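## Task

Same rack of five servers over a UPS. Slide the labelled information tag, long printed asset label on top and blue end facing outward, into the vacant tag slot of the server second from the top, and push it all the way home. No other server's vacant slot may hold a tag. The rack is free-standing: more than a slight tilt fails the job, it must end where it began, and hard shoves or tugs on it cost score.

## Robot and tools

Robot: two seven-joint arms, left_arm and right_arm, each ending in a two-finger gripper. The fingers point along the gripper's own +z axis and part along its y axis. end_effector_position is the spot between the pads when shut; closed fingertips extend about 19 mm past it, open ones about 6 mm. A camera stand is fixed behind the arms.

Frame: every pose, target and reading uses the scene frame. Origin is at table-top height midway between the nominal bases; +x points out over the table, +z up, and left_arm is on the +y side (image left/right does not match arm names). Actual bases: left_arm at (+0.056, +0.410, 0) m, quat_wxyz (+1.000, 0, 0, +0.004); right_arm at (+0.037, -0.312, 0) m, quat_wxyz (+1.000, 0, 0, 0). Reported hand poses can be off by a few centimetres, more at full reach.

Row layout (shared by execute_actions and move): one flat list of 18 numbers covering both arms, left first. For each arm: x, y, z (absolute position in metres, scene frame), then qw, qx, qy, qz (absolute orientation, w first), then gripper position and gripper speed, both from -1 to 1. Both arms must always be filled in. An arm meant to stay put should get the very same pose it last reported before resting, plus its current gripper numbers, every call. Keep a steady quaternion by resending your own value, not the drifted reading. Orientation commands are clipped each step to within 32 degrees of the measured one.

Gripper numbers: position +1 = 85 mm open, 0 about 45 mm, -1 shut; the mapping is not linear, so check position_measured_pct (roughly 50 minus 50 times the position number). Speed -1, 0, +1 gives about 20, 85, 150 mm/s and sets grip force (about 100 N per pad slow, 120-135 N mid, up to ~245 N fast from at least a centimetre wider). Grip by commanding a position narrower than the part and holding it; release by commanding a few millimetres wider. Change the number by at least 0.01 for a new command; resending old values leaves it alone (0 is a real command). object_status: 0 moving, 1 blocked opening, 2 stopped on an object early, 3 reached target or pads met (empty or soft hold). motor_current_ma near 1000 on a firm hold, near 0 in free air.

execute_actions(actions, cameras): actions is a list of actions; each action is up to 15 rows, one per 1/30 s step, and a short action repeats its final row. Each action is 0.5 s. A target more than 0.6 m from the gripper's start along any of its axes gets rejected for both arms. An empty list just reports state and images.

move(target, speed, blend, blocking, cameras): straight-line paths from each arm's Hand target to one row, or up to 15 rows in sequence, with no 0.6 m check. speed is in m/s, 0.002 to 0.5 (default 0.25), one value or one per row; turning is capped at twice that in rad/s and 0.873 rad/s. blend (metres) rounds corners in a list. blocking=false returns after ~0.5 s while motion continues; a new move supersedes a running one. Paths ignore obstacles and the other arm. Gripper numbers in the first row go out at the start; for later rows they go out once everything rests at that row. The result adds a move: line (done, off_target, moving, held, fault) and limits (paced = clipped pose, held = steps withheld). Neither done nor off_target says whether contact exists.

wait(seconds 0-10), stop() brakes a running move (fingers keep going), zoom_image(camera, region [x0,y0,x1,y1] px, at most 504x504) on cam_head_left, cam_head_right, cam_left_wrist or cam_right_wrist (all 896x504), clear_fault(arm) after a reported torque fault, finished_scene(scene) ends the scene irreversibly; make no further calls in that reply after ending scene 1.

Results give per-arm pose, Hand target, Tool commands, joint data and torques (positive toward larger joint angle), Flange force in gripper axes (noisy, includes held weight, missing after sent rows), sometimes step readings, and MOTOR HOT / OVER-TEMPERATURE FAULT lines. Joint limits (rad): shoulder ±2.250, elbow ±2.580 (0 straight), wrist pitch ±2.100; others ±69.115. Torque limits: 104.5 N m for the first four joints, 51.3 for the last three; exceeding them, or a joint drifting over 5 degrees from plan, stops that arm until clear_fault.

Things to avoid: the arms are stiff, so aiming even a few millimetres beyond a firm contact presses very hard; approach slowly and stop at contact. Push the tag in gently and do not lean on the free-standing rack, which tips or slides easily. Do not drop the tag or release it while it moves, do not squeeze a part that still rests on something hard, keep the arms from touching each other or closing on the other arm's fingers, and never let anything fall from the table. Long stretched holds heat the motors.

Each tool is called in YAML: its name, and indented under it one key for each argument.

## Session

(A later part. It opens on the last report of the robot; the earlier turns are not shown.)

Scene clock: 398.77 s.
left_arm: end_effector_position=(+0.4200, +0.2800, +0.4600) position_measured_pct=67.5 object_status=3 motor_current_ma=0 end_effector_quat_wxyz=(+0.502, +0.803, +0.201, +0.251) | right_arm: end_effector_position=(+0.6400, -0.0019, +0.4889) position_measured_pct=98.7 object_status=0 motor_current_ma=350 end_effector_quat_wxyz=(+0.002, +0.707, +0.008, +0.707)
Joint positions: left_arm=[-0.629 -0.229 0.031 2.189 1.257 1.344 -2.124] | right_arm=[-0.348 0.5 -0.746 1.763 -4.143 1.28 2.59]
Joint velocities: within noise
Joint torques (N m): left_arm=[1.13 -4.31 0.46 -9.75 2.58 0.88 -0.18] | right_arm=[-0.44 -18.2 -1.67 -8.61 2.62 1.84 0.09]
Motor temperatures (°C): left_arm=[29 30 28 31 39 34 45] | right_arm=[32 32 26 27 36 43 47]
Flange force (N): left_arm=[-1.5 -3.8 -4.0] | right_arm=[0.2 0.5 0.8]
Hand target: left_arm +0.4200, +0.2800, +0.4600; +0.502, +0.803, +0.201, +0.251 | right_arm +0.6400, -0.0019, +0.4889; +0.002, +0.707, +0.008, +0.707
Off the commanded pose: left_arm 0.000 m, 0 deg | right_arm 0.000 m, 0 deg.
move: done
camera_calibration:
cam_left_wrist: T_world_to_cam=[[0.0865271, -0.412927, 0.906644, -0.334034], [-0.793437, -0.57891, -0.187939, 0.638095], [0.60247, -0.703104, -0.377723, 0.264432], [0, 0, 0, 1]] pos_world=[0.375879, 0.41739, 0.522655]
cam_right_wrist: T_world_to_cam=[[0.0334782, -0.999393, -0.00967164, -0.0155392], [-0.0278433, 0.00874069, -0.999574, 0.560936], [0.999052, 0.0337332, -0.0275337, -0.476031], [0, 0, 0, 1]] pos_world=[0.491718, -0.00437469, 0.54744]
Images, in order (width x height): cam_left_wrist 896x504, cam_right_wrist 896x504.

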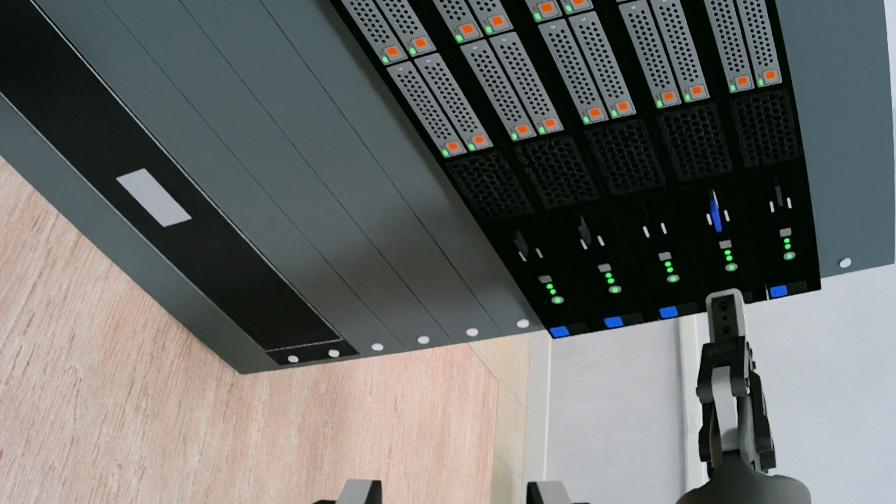

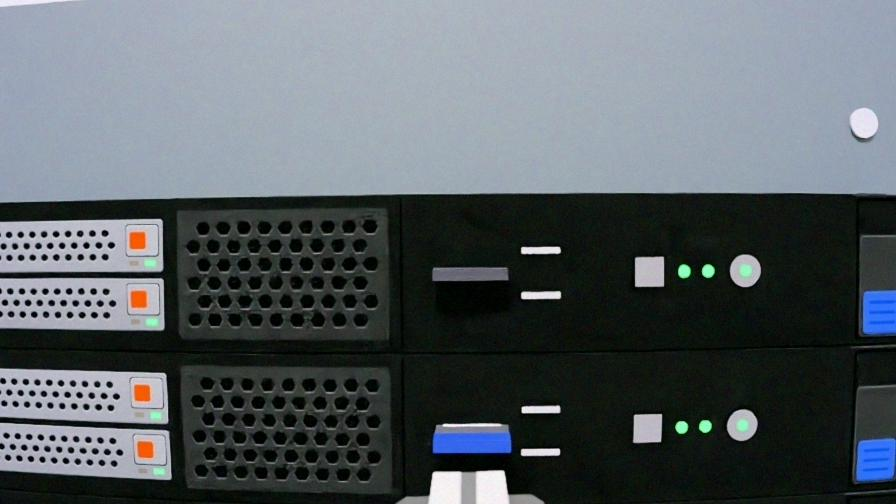

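move:
  target: [0.42,0.28,0.46,0.5,0.8,0.2,0.25,-0.35,-0.5,0.684,-0.0019,0.4894,0.0019,0.7071,0.0076,0.7071,-1,0]
  speed: 0.06
  cameras: ["cam_right_wrist"]

zoom_image:
  camera: "cam_right_wrist"
  region: [390, 250, 550, 504]

move:
  target: [0.42,0.28,0.46,0.5,0.8,0.2,0.25,-0.35,-0.5,0.7015,-0.0019,0.4894,0.0019,0.7071,0.0076,0.7071,-1,0]
  speed: 0.02
  cameras: []

Scene clock: 411.43 s.
left_arm: end_effector_position=(+0.4200, +0.2800, +0.4600) position_measured_pct=67.5 object_status=3 motor_current_ma=0 end_effector_quat_wxyz=(+0.502, +0.803, +0.201, +0.251) | right_arm: end_effector_position=(+0.6840, -0.0020, +0.4894) position_measured_pct=98.7 object_status=3 motor_current_ma=940 end_effector_quat_wxyz=(+0.002, +0.707, +0.008, +0.707)
Joint positions: left_arm=[-0.629 -0.229 0.031 2.189 1.257 1.344 -2.124] | right_arm=[-0.32 0.56 -0.721 1.656 -4.098 1.204 2.627]
Joint velocities: within noise
Joint torques (N m): left_arm=[1.09 -4.36 0.49 -9.75 2.57 0.85 -0.15] | right_arm=[-0.4 -19.72 -1.91 -8.91 2.61 1.81 0.07]
Motor temperatures (°C): left_arm=[29 30 28 31 39 34 45] | right_arm=[32 32 26 27 36 43 47]
Flange force (N): left_arm=[-1.4 -4.0 -4.1] | right_arm=[0.2 0.5 1.0]
Hand target: left_arm +0.4200, +0.2800, +0.4600; +0.502, +0.803, +0.201, +0.251 | right_arm +0.6840, -0.0019, +0.4894; +0.002, +0.707, +0.008, +0.707
Off the commanded pose: left_arm 0.000 m, 0 deg | right_arm 0.000 m, 0 deg.
move: done
camera_calibration:
cam_right_wrist: T_world_to_cam=[[0.0332803, -0.9994, -0.00956809, -0.0169578], [-0.0278383, 0.00864274, -0.999575, 0.562658], [0.999058, 0.0335325, -0.027534, -0.51998], [0, 0, 0, 1]] pos_world=[0.535718, -0.00437431, 0.54794]
Images, in order (width x height): cam_right_wrist 896x504.

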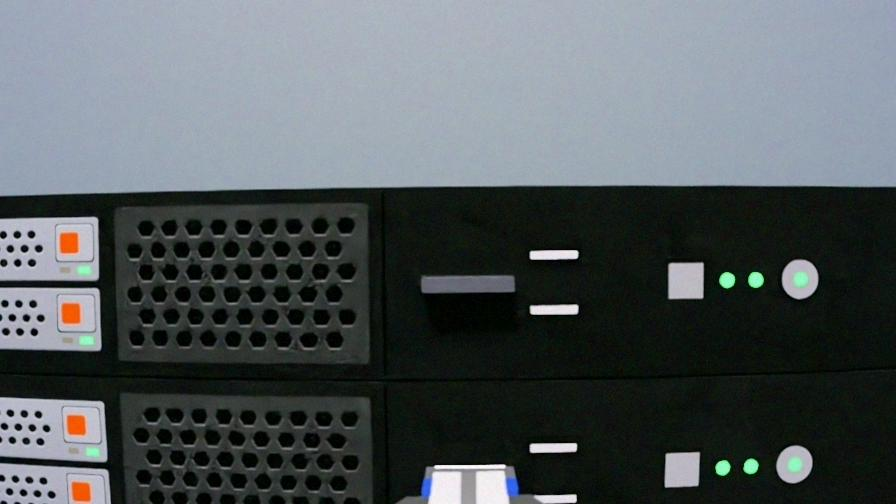

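Scaled by 1.984 from the camera's 896x504 image, which has a finer 1280x720 frame.

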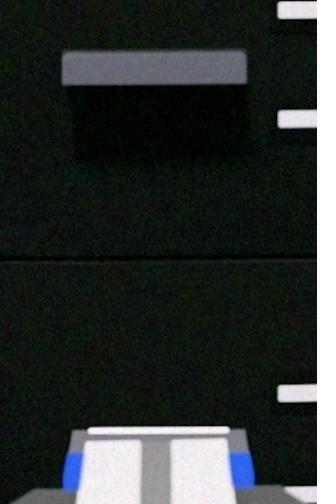

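Scene clock: 412.53 s.
left_arm: end_effector_position=(+0.4200, +0.2800, +0.4600) position_measured_pct=67.5 object_status=3 motor_current_ma=0 end_effector_quat_wxyz=(+0.502, +0.803, +0.201, +0.251) | right_arm: end_effector_position=(+0.7015, -0.0019, +0.4894) position_measured_pct=98.7 object_status=3 motor_current_ma=940 end_effector_quat_wxyz=(+0.002, +0.707, +0.008, +0.707)
Joint positions: left_arm=[-0.629 -0.229 0.031 2.189 1.257 1.344 -2.124] | right_arm=[-0.311 0.585 -0.711 1.611 -4.083 1.174 2.644]
Joint velocities: within noise
Joint torques (N m): left_arm=[1.09 -4.35 0.47 -9.74 2.56 0.86 -0.16] | right_arm=[0.04 -19.88 -1.69 -9.27 2.63 1.69 0.08]
Motor temperatures (°C): left_arm=[29 30 28 31 39 34 45] | right_arm=[32 32 26 27 36 43 47]
Flange force (N): left_arm=[-1.4 -3.9 -4.0] | right_arm=[0.3 0.7 -0.9]
Hand target: left_arm +0.4200, +0.2800, +0.4600; +0.502, +0.803, +0.201, +0.251 | right_arm +0.7015, -0.0019, +0.4894; +0.002, +0.707, +0.008, +0.707
Off the commanded pose: left_arm 0.000 m, 0 deg | right_arm 0.000 m, 0 deg.
move: done
No camera images: "cameras" was empty.

move:
  target: [0.42,0.28,0.46,0.5,0.8,0.2,0.25,-0.35,-0.5,0.7035,-0.0019,0.4894,0.0019,0.7071,0.0076,0.7071,-1,0]
  speed: 0.008
  cameras: []

move:
  target: [0.42,0.28,0.46,0.5,0.8,0.2,0.25,-0.35,-0.5,0.7045,-0.0019,0.4894,0.0019,0.7071,0.0076,0.7071,-1,0]
  speed: 0.008
  cameras: []

Scene clock: 422.23 s.
left_arm: end_effector_position=(+0.4200, +0.2800, +0.4600) position_measured_pct=67.5 object_status=3 motor_current_ma=0 end_effector_quat_wxyz=(+0.502, +0.803, +0.201, +0.251) | right_arm: end_effector_position=(+0.7035, -0.0019, +0.4894) position_measured_pct=98.7 object_status=3 motor_current_ma=940 end_effector_quat_wxyz=(+0.002, +0.707, +0.008, +0.707)
Joint positions: left_arm=[-0.629 -0.229 0.031 2.189 1.257 1.344 -2.124] | right_arm=[-0.31 0.588 -0.71 1.605 -4.082 1.171 2.646]
Joint velocities: within noise
Joint torques (N m): left_arm=[1.08 -4.36 0.49 -9.78 2.57 0.87 -0.16] | right_arm=[0.23 -19.83 -1.45 -9.37 2.62 1.69 0.09]
Motor temperatures (°C): left_arm=[29 30 28 31 39 34 45] | right_arm=[32 32 26 27 36 43 47]
Flange force (N): left_arm=[-1.5 -4.0 -4.0] | right_arm=[0.4 0.6 -1.5]
Hand target: left_arm +0.4200, +0.2800, +0.4600; +0.502, +0.803, +0.201, +0.251 | right_arm +0.7035, -0.0019, +0.4894; +0.002, +0.707, +0.008, +0.707
Off the commanded pose: left_arm 0.000 m, 0 deg | right_arm 0.000 m, 0 deg.
move: done
No camera images: "cameras" was empty.

Scene clock: 422.93 s.
left_arm: end_effector_position=(+0.4200, +0.2800, +0.4600) position_measured_pct=67.5 object_status=3 motor_current_ma=0 end_effector_quat_wxyz=(+0.502, +0.803, +0.201, +0.251) | right_arm: end_effector_position=(+0.7045, -0.0019, +0.4894) position_measured_pct=98.7 object_status=3 motor_current_ma=940 end_effector_quat_wxyz=(+0.002, +0.707, +0.008, +0.707)
Joint positions: left_arm=[-0.629 -0.229 0.031 2.189 1.257 1.344 -2.124] | right_arm=[-0.31 0.589 -0.709 1.603 -4.081 1.169 2.647]
Joint velocities: within noise
Joint torques (N m): left_arm=[1.12 -4.37 0.4 -9.75 2.6 0.86 -0.18] | right_arm=[0.2 -19.94 -1.51 -9.27 2.56 1.67 0.05]
Motor temperatures (°C): left_arm=[29 30 28 31 39 34 45] | right_arm=[32 32 26 27 36 43 47]
Flange force (N): left_arm=[-1.4 -3.8 -3.9] | right_arm=[0.4 0.3 -1.0]
Hand target: left_arm +0.4200, +0.2800, +0.4600; +0.502, +0.803, +0.201, +0.251 | right_arm +0.7045, -0.0019, +0.4894; +0.002, +0.707, +0.008, +0.707
Off the commanded pose: left_arm 0.000 m, 0 deg | right_arm 0.000 m, 0 deg.
move: done
No camera images: "cameras" was empty.

move:
  target: [0.42,0.28,0.46,0.5,0.8,0.2,0.25,-0.35,-0.5,0.7054,-0.0019,0.4894,0.0019,0.7071,0.0076,0.7071,-1,0]
  speed: 0.005
  cameras: []

move:
  target: [0.42,0.28,0.46,0.5,0.8,0.2,0.25,-0.35,-0.5,0.706,-0.0019,0.4894,0.0019,0.7071,0.0076,0.7071,-1,0]
  speed: 0.005
  cameras: ["cam_left_wrist"]

Scene clock: 429.13 s.
left_arm: end_effector_position=(+0.4200, +0.2800, +0.4600) position_measured_pct=67.5 object_status=3 motor_current_ma=0 end_effector_quat_wxyz=(+0.502, +0.803, +0.201, +0.251) | right_arm: end_effector_position=(+0.7054, -0.0019, +0.4894) position_measured_pct=98.7 object_status=3 motor_current_ma=940 end_effector_quat_wxyz=(+0.002, +0.707, +0.008, +0.707)
Joint positions: left_arm=[-0.629 -0.229 0.031 2.189 1.257 1.344 -2.124] | right_arm=[-0.309 0.591 -0.709 1.6 -4.08 1.168 2.648]
Joint velocities: within noise
Joint torques (N m): left_arm=[1.1 -4.33 0.5 -9.78 2.58 0.87 -0.16] | right_arm=[0.19 -19.95 -1.55 -9.22 2.52 1.66 0.13]
Motor temperatures (°C): left_arm=[29 30 28 31 39 34 45] | right_arm=[32 32 26 27 36 43 47]
Flange force (N): left_arm=[-1.6 -4.0 -4.1] | right_arm=[0.2 0.4 -0.9]
Hand target: left_arm +0.4200, +0.2800, +0.4600; +0.502, +0.803, +0.201, +0.251 | right_arm +0.7054, -0.0019, +0.4894; +0.002, +0.707, +0.008, +0.707
Off the commanded pose: left_arm 0.000 m, 0 deg | right_arm 0.000 m, 0 deg.
move: done
No camera images: "cameras" was empty.

Scene clock: 429.83 s.
left_arm: end_effector_position=(+0.4200, +0.2800, +0.4600) position_measured_pct=67.5 object_status=3 motor_current_ma=0 end_effector_quat_wxyz=(+0.502, +0.803, +0.201, +0.251) | right_arm: end_effector_position=(+0.7060, -0.0019, +0.4894) position_measured_pct=98.7 object_status=3 motor_current_ma=940 end_effector_quat_wxyz=(+0.002, +0.707, +0.008, +0.707)
Joint positions: left_arm=[-0.629 -0.229 0.031 2.189 1.257 1.344 -2.124] | right_arm=[-0.309 0.592 -0.709 1.599 -4.08 1.167 2.648]
Joint velocities: within noise
Joint torques (N m): left_arm=[1.11 -4.36 0.51 -9.75 2.56 0.88 -0.16] | right_arm=[-0.07 -19.98 -1.64 -9.05 2.5 1.68 0.07]
Motor temperatures (°C): left_arm=[29 30 28 31 39 34 45] | right_arm=[32 32 26 27 36 43 47]
Flange force (N): left_arm=[-1.4 -3.9 -4.1] | right_arm=[0.7 0.5 -0.2]
Hand target: left_arm +0.4200, +0.2800, +0.4600; +0.502, +0.803, +0.201, +0.251 | right_arm +0.7060, -0.0019, +0.4894; +0.002, +0.707, +0.008, +0.707
Off the commanded pose: left_arm 0.000 m, 0 deg | right_arm 0.000 m, 0 deg.
move: done
camera_calibration:
cam_left_wrist: T_world_to_cam=[[0.0865271, -0.412927, 0.906644, -0.334034], [-0.793437, -0.57891, -0.187939, 0.638095], [0.60247, -0.703104, -0.377723, 0.264432], [0, 0, 0, 1]] pos_world=[0.375879, 0.41739, 0.522655]
Images, in order (width x height): cam_left_wrist 896x504.

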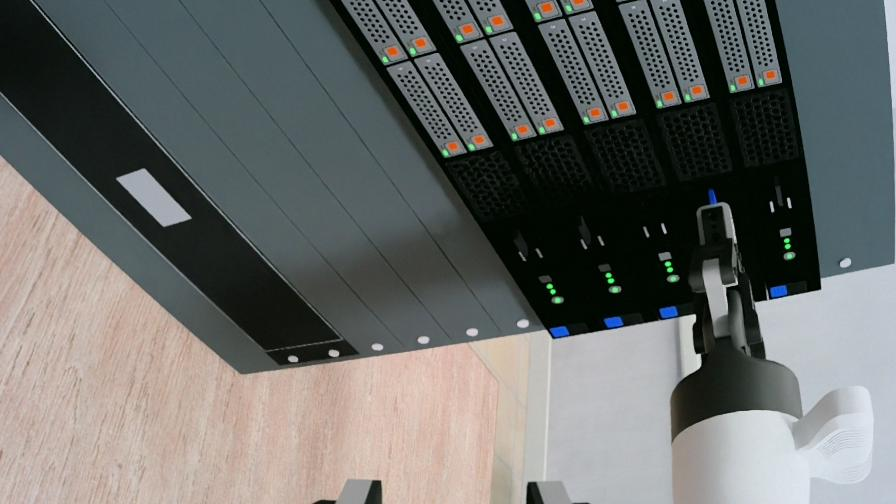

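move:
  target: [0.42,0.28,0.46,0.5,0.8,0.2,0.25,-0.35,-0.5,0.7066,-0.0019,0.4894,0.0019,0.7071,0.0076,0.7071,-1,0]
  speed: 0.005
  cameras: []

move:
  target: [0.42,0.28,0.46,0.5,0.8,0.2,0.25,-0.35,-0.5,0.7071,-0.0019,0.4894,0.0019,0.7071,0.0076,0.7071,-1,0]
  speed: 0.005
  cameras: ["cam_right_wrist"]

zoom_image:
  camera: "cam_right_wrist"
  region: [390, 250, 550, 504]

Scene clock: 437.00 s.
left_arm: end_effector_position=(+0.4200, +0.2800, +0.4600) position_measured_pct=67.5 object_status=3 motor_current_ma=0 end_effector_quat_wxyz=(+0.502, +0.803, +0.201, +0.251) | right_arm: end_effector_position=(+0.7066, -0.0019, +0.4894) position_measured_pct=98.7 object_status=3 motor_current_ma=940 end_effector_quat_wxyz=(+0.002, +0.707, +0.008, +0.707)
Joint positions: left_arm=[-0.629 -0.229 0.031 2.189 1.257 1.344 -2.124] | right_arm=[-0.309 0.592 -0.708 1.597 -4.079 1.166 2.649]
Joint velocities: within noise
Joint torques (N m): left_arm=[1.1 -4.35 0.49 -9.79 2.6 0.83 -0.17] | right_arm=[-0.18 -20.1 -1.8 -9.02 2.52 1.68 0.05]
Motor temperatures (°C): left_arm=[29 30 28 31 39 34 45] | right_arm=[32 32 26 27 36 43 46]
Flange force (N): left_arm=[-1.5 -4.0 -4.3] | right_arm=[0.6 0.4 0.2]
Hand target: left_arm +0.4200, +0.2800, +0.4600; +0.502, +0.803, +0.201, +0.251 | right_arm +0.7066, -0.0019, +0.4894; +0.002, +0.707, +0.008, +0.707
Off the commanded pose: left_arm 0.000 m, 0 deg | right_arm 0.000 m, 0 deg.
move: done
No camera images: "cameras" was empty.

Scene clock: 437.70 s.
left_arm: end_effector_position=(+0.4200, +0.2800, +0.4600) position_measured_pct=67.5 object_status=3 motor_current_ma=0 end_effector_quat_wxyz=(+0.502, +0.803, +0.201, +0.251) | right_arm: end_effector_position=(+0.7071, -0.0019, +0.4894) position_measured_pct=98.7 object_status=3 motor_current_ma=940 end_effector_quat_wxyz=(+0.002, +0.707, +0.008, +0.707)
Joint positions: left_arm=[-0.629 -0.229 0.031 2.189 1.257 1.344 -2.124] | right_arm=[-0.309 0.593 -0.708 1.596 -4.079 1.165 2.649]
Joint velocities: within noise
Joint torques (N m): left_arm=[1.09 -4.35 0.46 -9.73 2.56 0.89 -0.16] | right_arm=[0.32 -19.92 -1.41 -9.55 2.69 1.59 0.07]
Motor temperatures (°C): left_arm=[29 30 28 31 39 34 45] | right_arm=[32 32 26 27 36 43 46]
Flange force (N): left_arm=[-1.4 -3.9 -3.9] | right_arm=[0.2 0.6 -2.2]
Hand target: left_arm +0.4200, +0.2800, +0.4600; +0.502, +0.803, +0.201, +0.251 | right_arm +0.7071, -0.0019, +0.4894; +0.002, +0.707, +0.008, +0.707
Off the commanded pose: left_arm 0.000 m, 0 deg | right_arm 0.000 m, 0 deg.
move: done
camera_calibration:
cam_right_wrist: T_world_to_cam=[[0.0333802, -0.999397, -0.0095699, -0.0177814], [-0.0278392, 0.00864177, -0.999575, 0.563302], [0.999055, 0.0336324, -0.0275339, -0.543056], [0, 0, 0, 1]] pos_world=[0.558818, -0.00437436, 0.54794]
Images, in order (width x height): cam_right_wrist 896x504.

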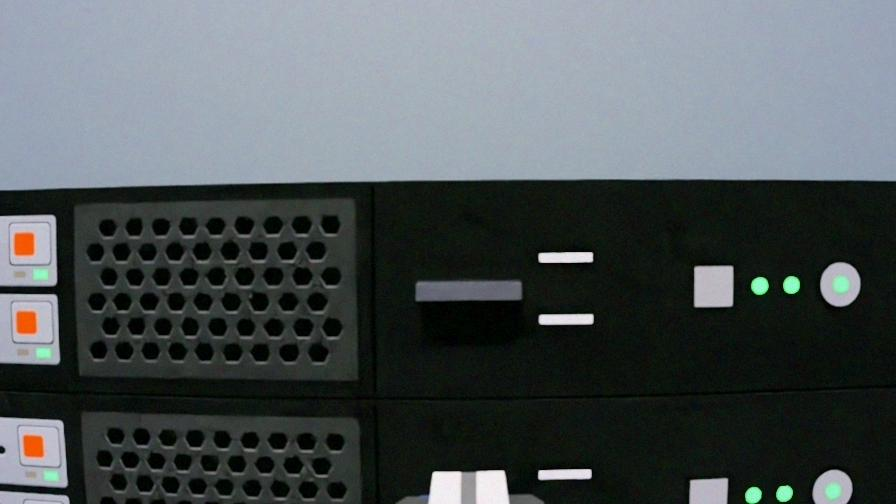

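Scaled by 1.984 from the camera's 896x504 image, which has a finer 1280x720 frame.

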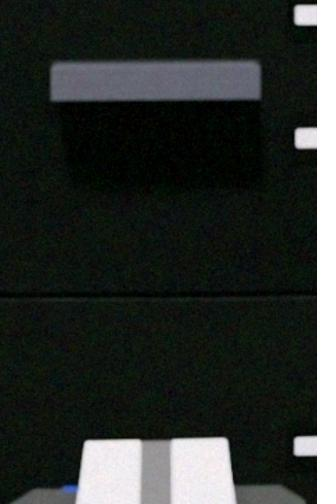

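Resistance is starting (−2.2 N); continuing in small steps.

move:
  target: [0.42,0.28,0.46,0.5,0.8,0.2,0.25,-0.35,-0.5,0.7076,-0.0019,0.4894,0.0019,0.7071,0.0076,0.7071,-1,0]
  speed: 0.005
  cameras: []

move:
  target: [0.42,0.28,0.46,0.5,0.8,0.2,0.25,-0.35,-0.5,0.7081,-0.0019,0.4894,0.0019,0.7071,0.0076,0.7071,-1,0]
  speed: 0.005
  cameras: ["cam_left_wrist"]

Scene clock: 453.57 s.
left_arm: end_effector_position=(+0.4200, +0.2800, +0.4600) position_measured_pct=67.5 object_status=3 motor_current_ma=0 end_effector_quat_wxyz=(+0.502, +0.803, +0.201, +0.251) | right_arm: end_effector_position=(+0.7076, -0.0019, +0.4894) position_measured_pct=98.7 object_status=3 motor_current_ma=940 end_effector_quat_wxyz=(+0.002, +0.707, +0.008, +0.707)
Joint positions: left_arm=[-0.629 -0.229 0.031 2.189 1.257 1.344 -2.124] | right_arm=[-0.308 0.594 -0.708 1.594 -4.079 1.164 2.65]
Joint velocities: within noise
Joint torques (N m): left_arm=[1.12 -4.34 0.45 -9.75 2.57 0.86 -0.15] | right_arm=[0.58 -19.97 -1.3 -9.54 2.6 1.7 0.05]
Motor temperatures (°C): left_arm=[29 30 28 31 39 34 45] | right_arm=[32 32 26 27 36 43 46]
Flange force (N): left_arm=[-1.4 -3.9 -4.0] | right_arm=[0.2 0.2 -2.0]
Hand target: left_arm +0.4200, +0.2800, +0.4600; +0.502, +0.803, +0.201, +0.251 | right_arm +0.7076, -0.0019, +0.4894; +0.002, +0.707, +0.008, +0.707
Off the commanded pose: left_arm 0.000 m, 0 deg | right_arm 0.000 m, 0 deg.
move: done
No camera images: "cameras" was empty.

Scene clock: 454.27 s.
left_arm: end_effector_position=(+0.4200, +0.2800, +0.4600) position_measured_pct=67.5 object_status=3 motor_current_ma=0 end_effector_quat_wxyz=(+0.502, +0.803, +0.201, +0.251) | right_arm: end_effector_position=(+0.7081, -0.0019, +0.4894) position_measured_pct=98.7 object_status=3 motor_current_ma=940 end_effector_quat_wxyz=(+0.002, +0.707, +0.008, +0.707)
Joint positions: left_arm=[-0.629 -0.229 0.031 2.189 1.257 1.344 -2.124] | right_arm=[-0.308 0.595 -0.708 1.593 -4.078 1.163 2.65]
Joint velocities: within noise
Joint torques (N m): left_arm=[1.1 -4.32 0.45 -9.73 2.58 0.87 -0.19] | right_arm=[0.92 -19.35 -0.95 -10.42 2.96 1.32 0.1]
Motor temperatures (°C): left_arm=[29 30 28 31 39 34 45] | right_arm=[32 32 26 27 36 43 46]
Flange force (N): left_arm=[-1.5 -3.7 -4.1] | right_arm=[-0.3 1.7 -6.7]
Hand target: left_arm +0.4200, +0.2800, +0.4600; +0.502, +0.803, +0.201, +0.251 | right_arm +0.7081, -0.0019, +0.4894; +0.002, +0.707, +0.008, +0.707
Off the commanded pose: left_arm 0.000 m, 0 deg | right_arm 0.000 m, 0 deg.
move: done
camera_calibration:
cam_left_wrist: T_world_to_cam=[[0.0865271, -0.412927, 0.906644, -0.334034], [-0.793437, -0.57891, -0.187939, 0.638095], [0.60247, -0.703104, -0.377723, 0.264432], [0, 0, 0, 1]] pos_world=[0.375879, 0.41739, 0.522655]
Images, in order (width x height): cam_left_wrist 896x504.

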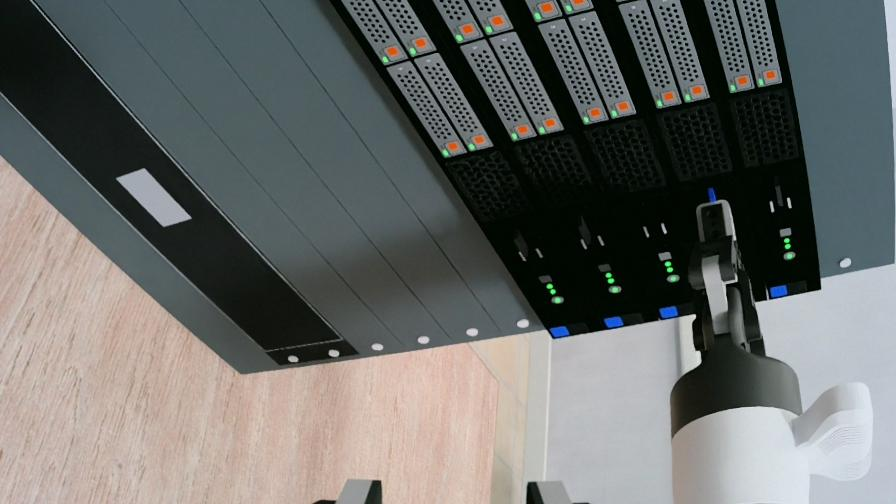

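move:
  target: [0.42,0.28,0.46,0.5,0.8,0.2,0.25,-0.35,-0.5,0.7085,-0.0019,0.4894,0.0019,0.7071,0.0076,0.7071,-1,0]
  speed: 0.004
  cameras: []

Scene clock: 458.53 s.
left_arm: end_effector_position=(+0.4200, +0.2800, +0.4600) position_measured_pct=67.5 object_status=3 motor_current_ma=0 end_effector_quat_wxyz=(+0.502, +0.803, +0.201, +0.251) | right_arm: end_effector_position=(+0.7085, -0.0019, +0.4894) position_measured_pct=98.7 object_status=3 motor_current_ma=940 end_effector_quat_wxyz=(+0.002, +0.707, +0.008, +0.707)
Joint positions: left_arm=[-0.629 -0.229 0.031 2.189 1.257 1.344 -2.124] | right_arm=[-0.308 0.595 -0.707 1.592 -4.078 1.162 2.651]
Joint velocities: within noise
Joint torques (N m): left_arm=[1.11 -4.35 0.45 -9.73 2.57 0.85 -0.16] | right_arm=[3.26 -17.22 0.77 -13.09 3.72 0.59 0.08]
Motor temperatures (°C): left_arm=[29 30 28 31 39 34 45] | right_arm=[32 32 26 27 36 43 46]
Flange force (N): left_arm=[-1.4 -3.8 -4.1] | right_arm=[-1.3 4.2 -20.8]
Hand target: left_arm +0.4200, +0.2800, +0.4600; +0.502, +0.803, +0.201, +0.251 | right_arm +0.7085, -0.0019, +0.4894; +0.002, +0.707, +0.008, +0.707
Off the commanded pose: left_arm 0.000 m, 0 deg | right_arm 0.000 m, 0 deg.
move: done
No camera images: "cameras" was empty.

move:
  target: [0.42,0.28,0.46,0.5,0.8,0.2,0.25,-0.35,-0.5,0.635,-0.0019,0.4894,0.0019,0.7071,0.0076,0.7071,-1,0]
  speed: 0.06
  cameras: ["cam_right_wrist","cam_left_wrist"]

zoom_image:
  camera: "cam_right_wrist"
  region: [390, 250, 550, 504]

zoom_image:
  camera: "cam_left_wrist"
  region: [680, 160, 840, 260]

Scene clock: 468.40 s.
left_arm: end_effector_position=(+0.4200, +0.2800, +0.4600) position_measured_pct=67.5 object_status=3 motor_current_ma=0 end_effector_quat_wxyz=(+0.502, +0.803, +0.201, +0.251) | right_arm: end_effector_position=(+0.6350, -0.0019, +0.4894) position_measured_pct=98.7 object_status=3 motor_current_ma=940 end_effector_quat_wxyz=(+0.002, +0.707, +0.008, +0.707)
Joint positions: left_arm=[-0.629 -0.229 0.031 2.189 1.257 1.344 -2.124] | right_arm=[-0.352 0.493 -0.75 1.773 -4.15 1.287 2.588]
Joint velocities: within noise
Joint torques (N m): left_arm=[1.08 -4.35 0.41 -9.73 2.6 0.87 -0.18] | right_arm=[-0.4 -18.13 -1.64 -8.71 2.65 1.89 0.08]
Motor temperatures (°C): left_arm=[29 29 28 31 39 34 45] | right_arm=[32 32 26 27 36 43 46]
Flange force (N): left_arm=[-1.4 -3.7 -3.9] | right_arm=[-0.1 0.6 0.6]
Hand target: left_arm +0.4200, +0.2800, +0.4600; +0.502, +0.803, +0.201, +0.251 | right_arm +0.6350, -0.0019, +0.4894; +0.002, +0.707, +0.008, +0.707
Off the commanded pose: left_arm 0.000 m, 0 deg | right_arm 0.000 m, 0 deg.
move: done
camera_calibration:
cam_left_wrist: T_world_to_cam=[[0.0865271, -0.412927, 0.906644, -0.334034], [-0.793437, -0.57891, -0.187939, 0.638095], [0.60247, -0.703104, -0.377723, 0.264432], [0, 0, 0, 1]] pos_world=[0.375879, 0.41739, 0.522655]
cam_right_wrist: T_world_to_cam=[[0.0334782, -0.999393, -0.00967164, -0.0152661], [-0.0278433, 0.00874069, -0.999574, 0.561395], [0.999052, 0.0337332, -0.0275337, -0.471023], [0, 0, 0, 1]] pos_world=[0.486718, -0.00427469, 0.54804]
Images, in order (width x height): cam_left_wrist 896x504, cam_right_wrist 896x504.

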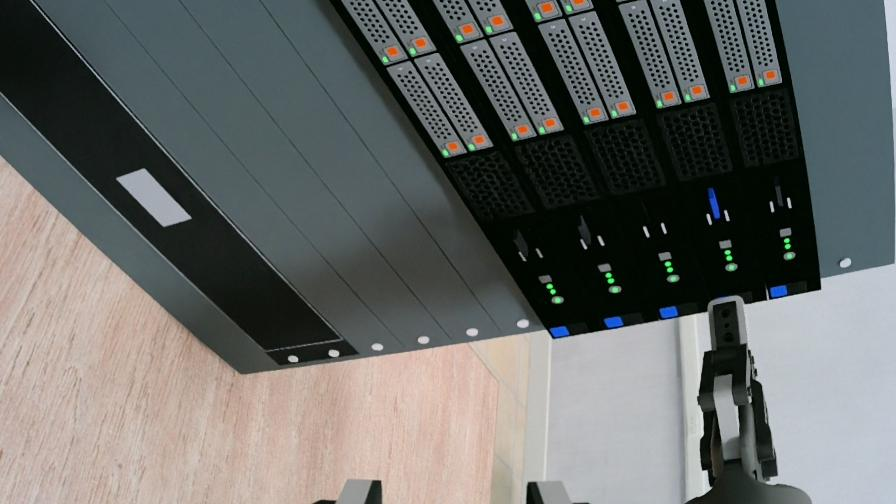

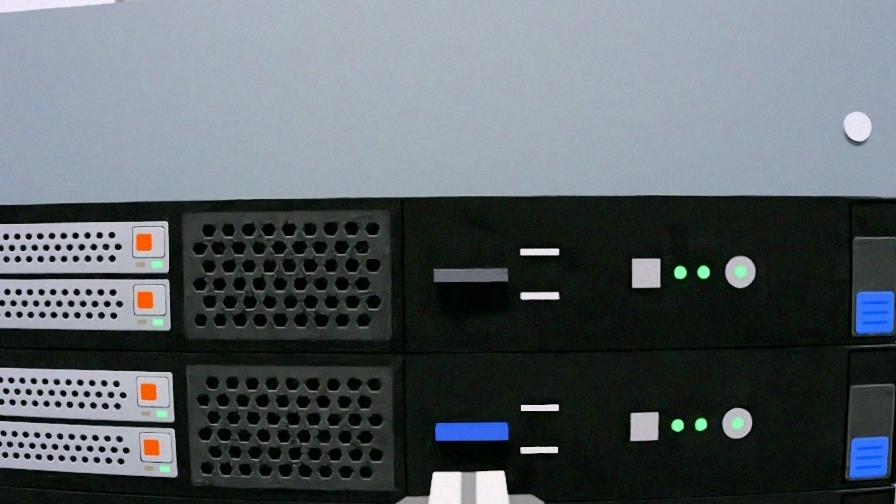

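Scaled by 1.984 from the camera's 896x504 image, which has a finer 1280x720 frame.

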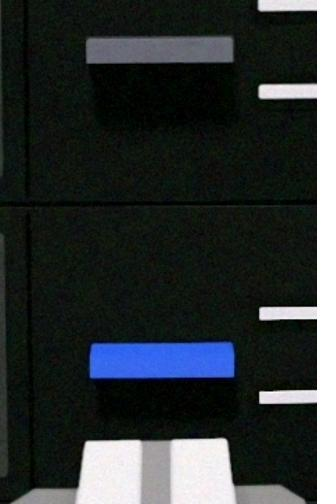

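Scaled by 3.150 from the camera's 896x504 image, which has a finer 1280x720 frame.

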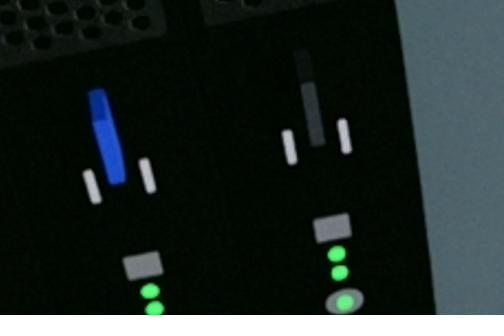

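finished_scene:
  scene: 2

The scene is finished: the task was done.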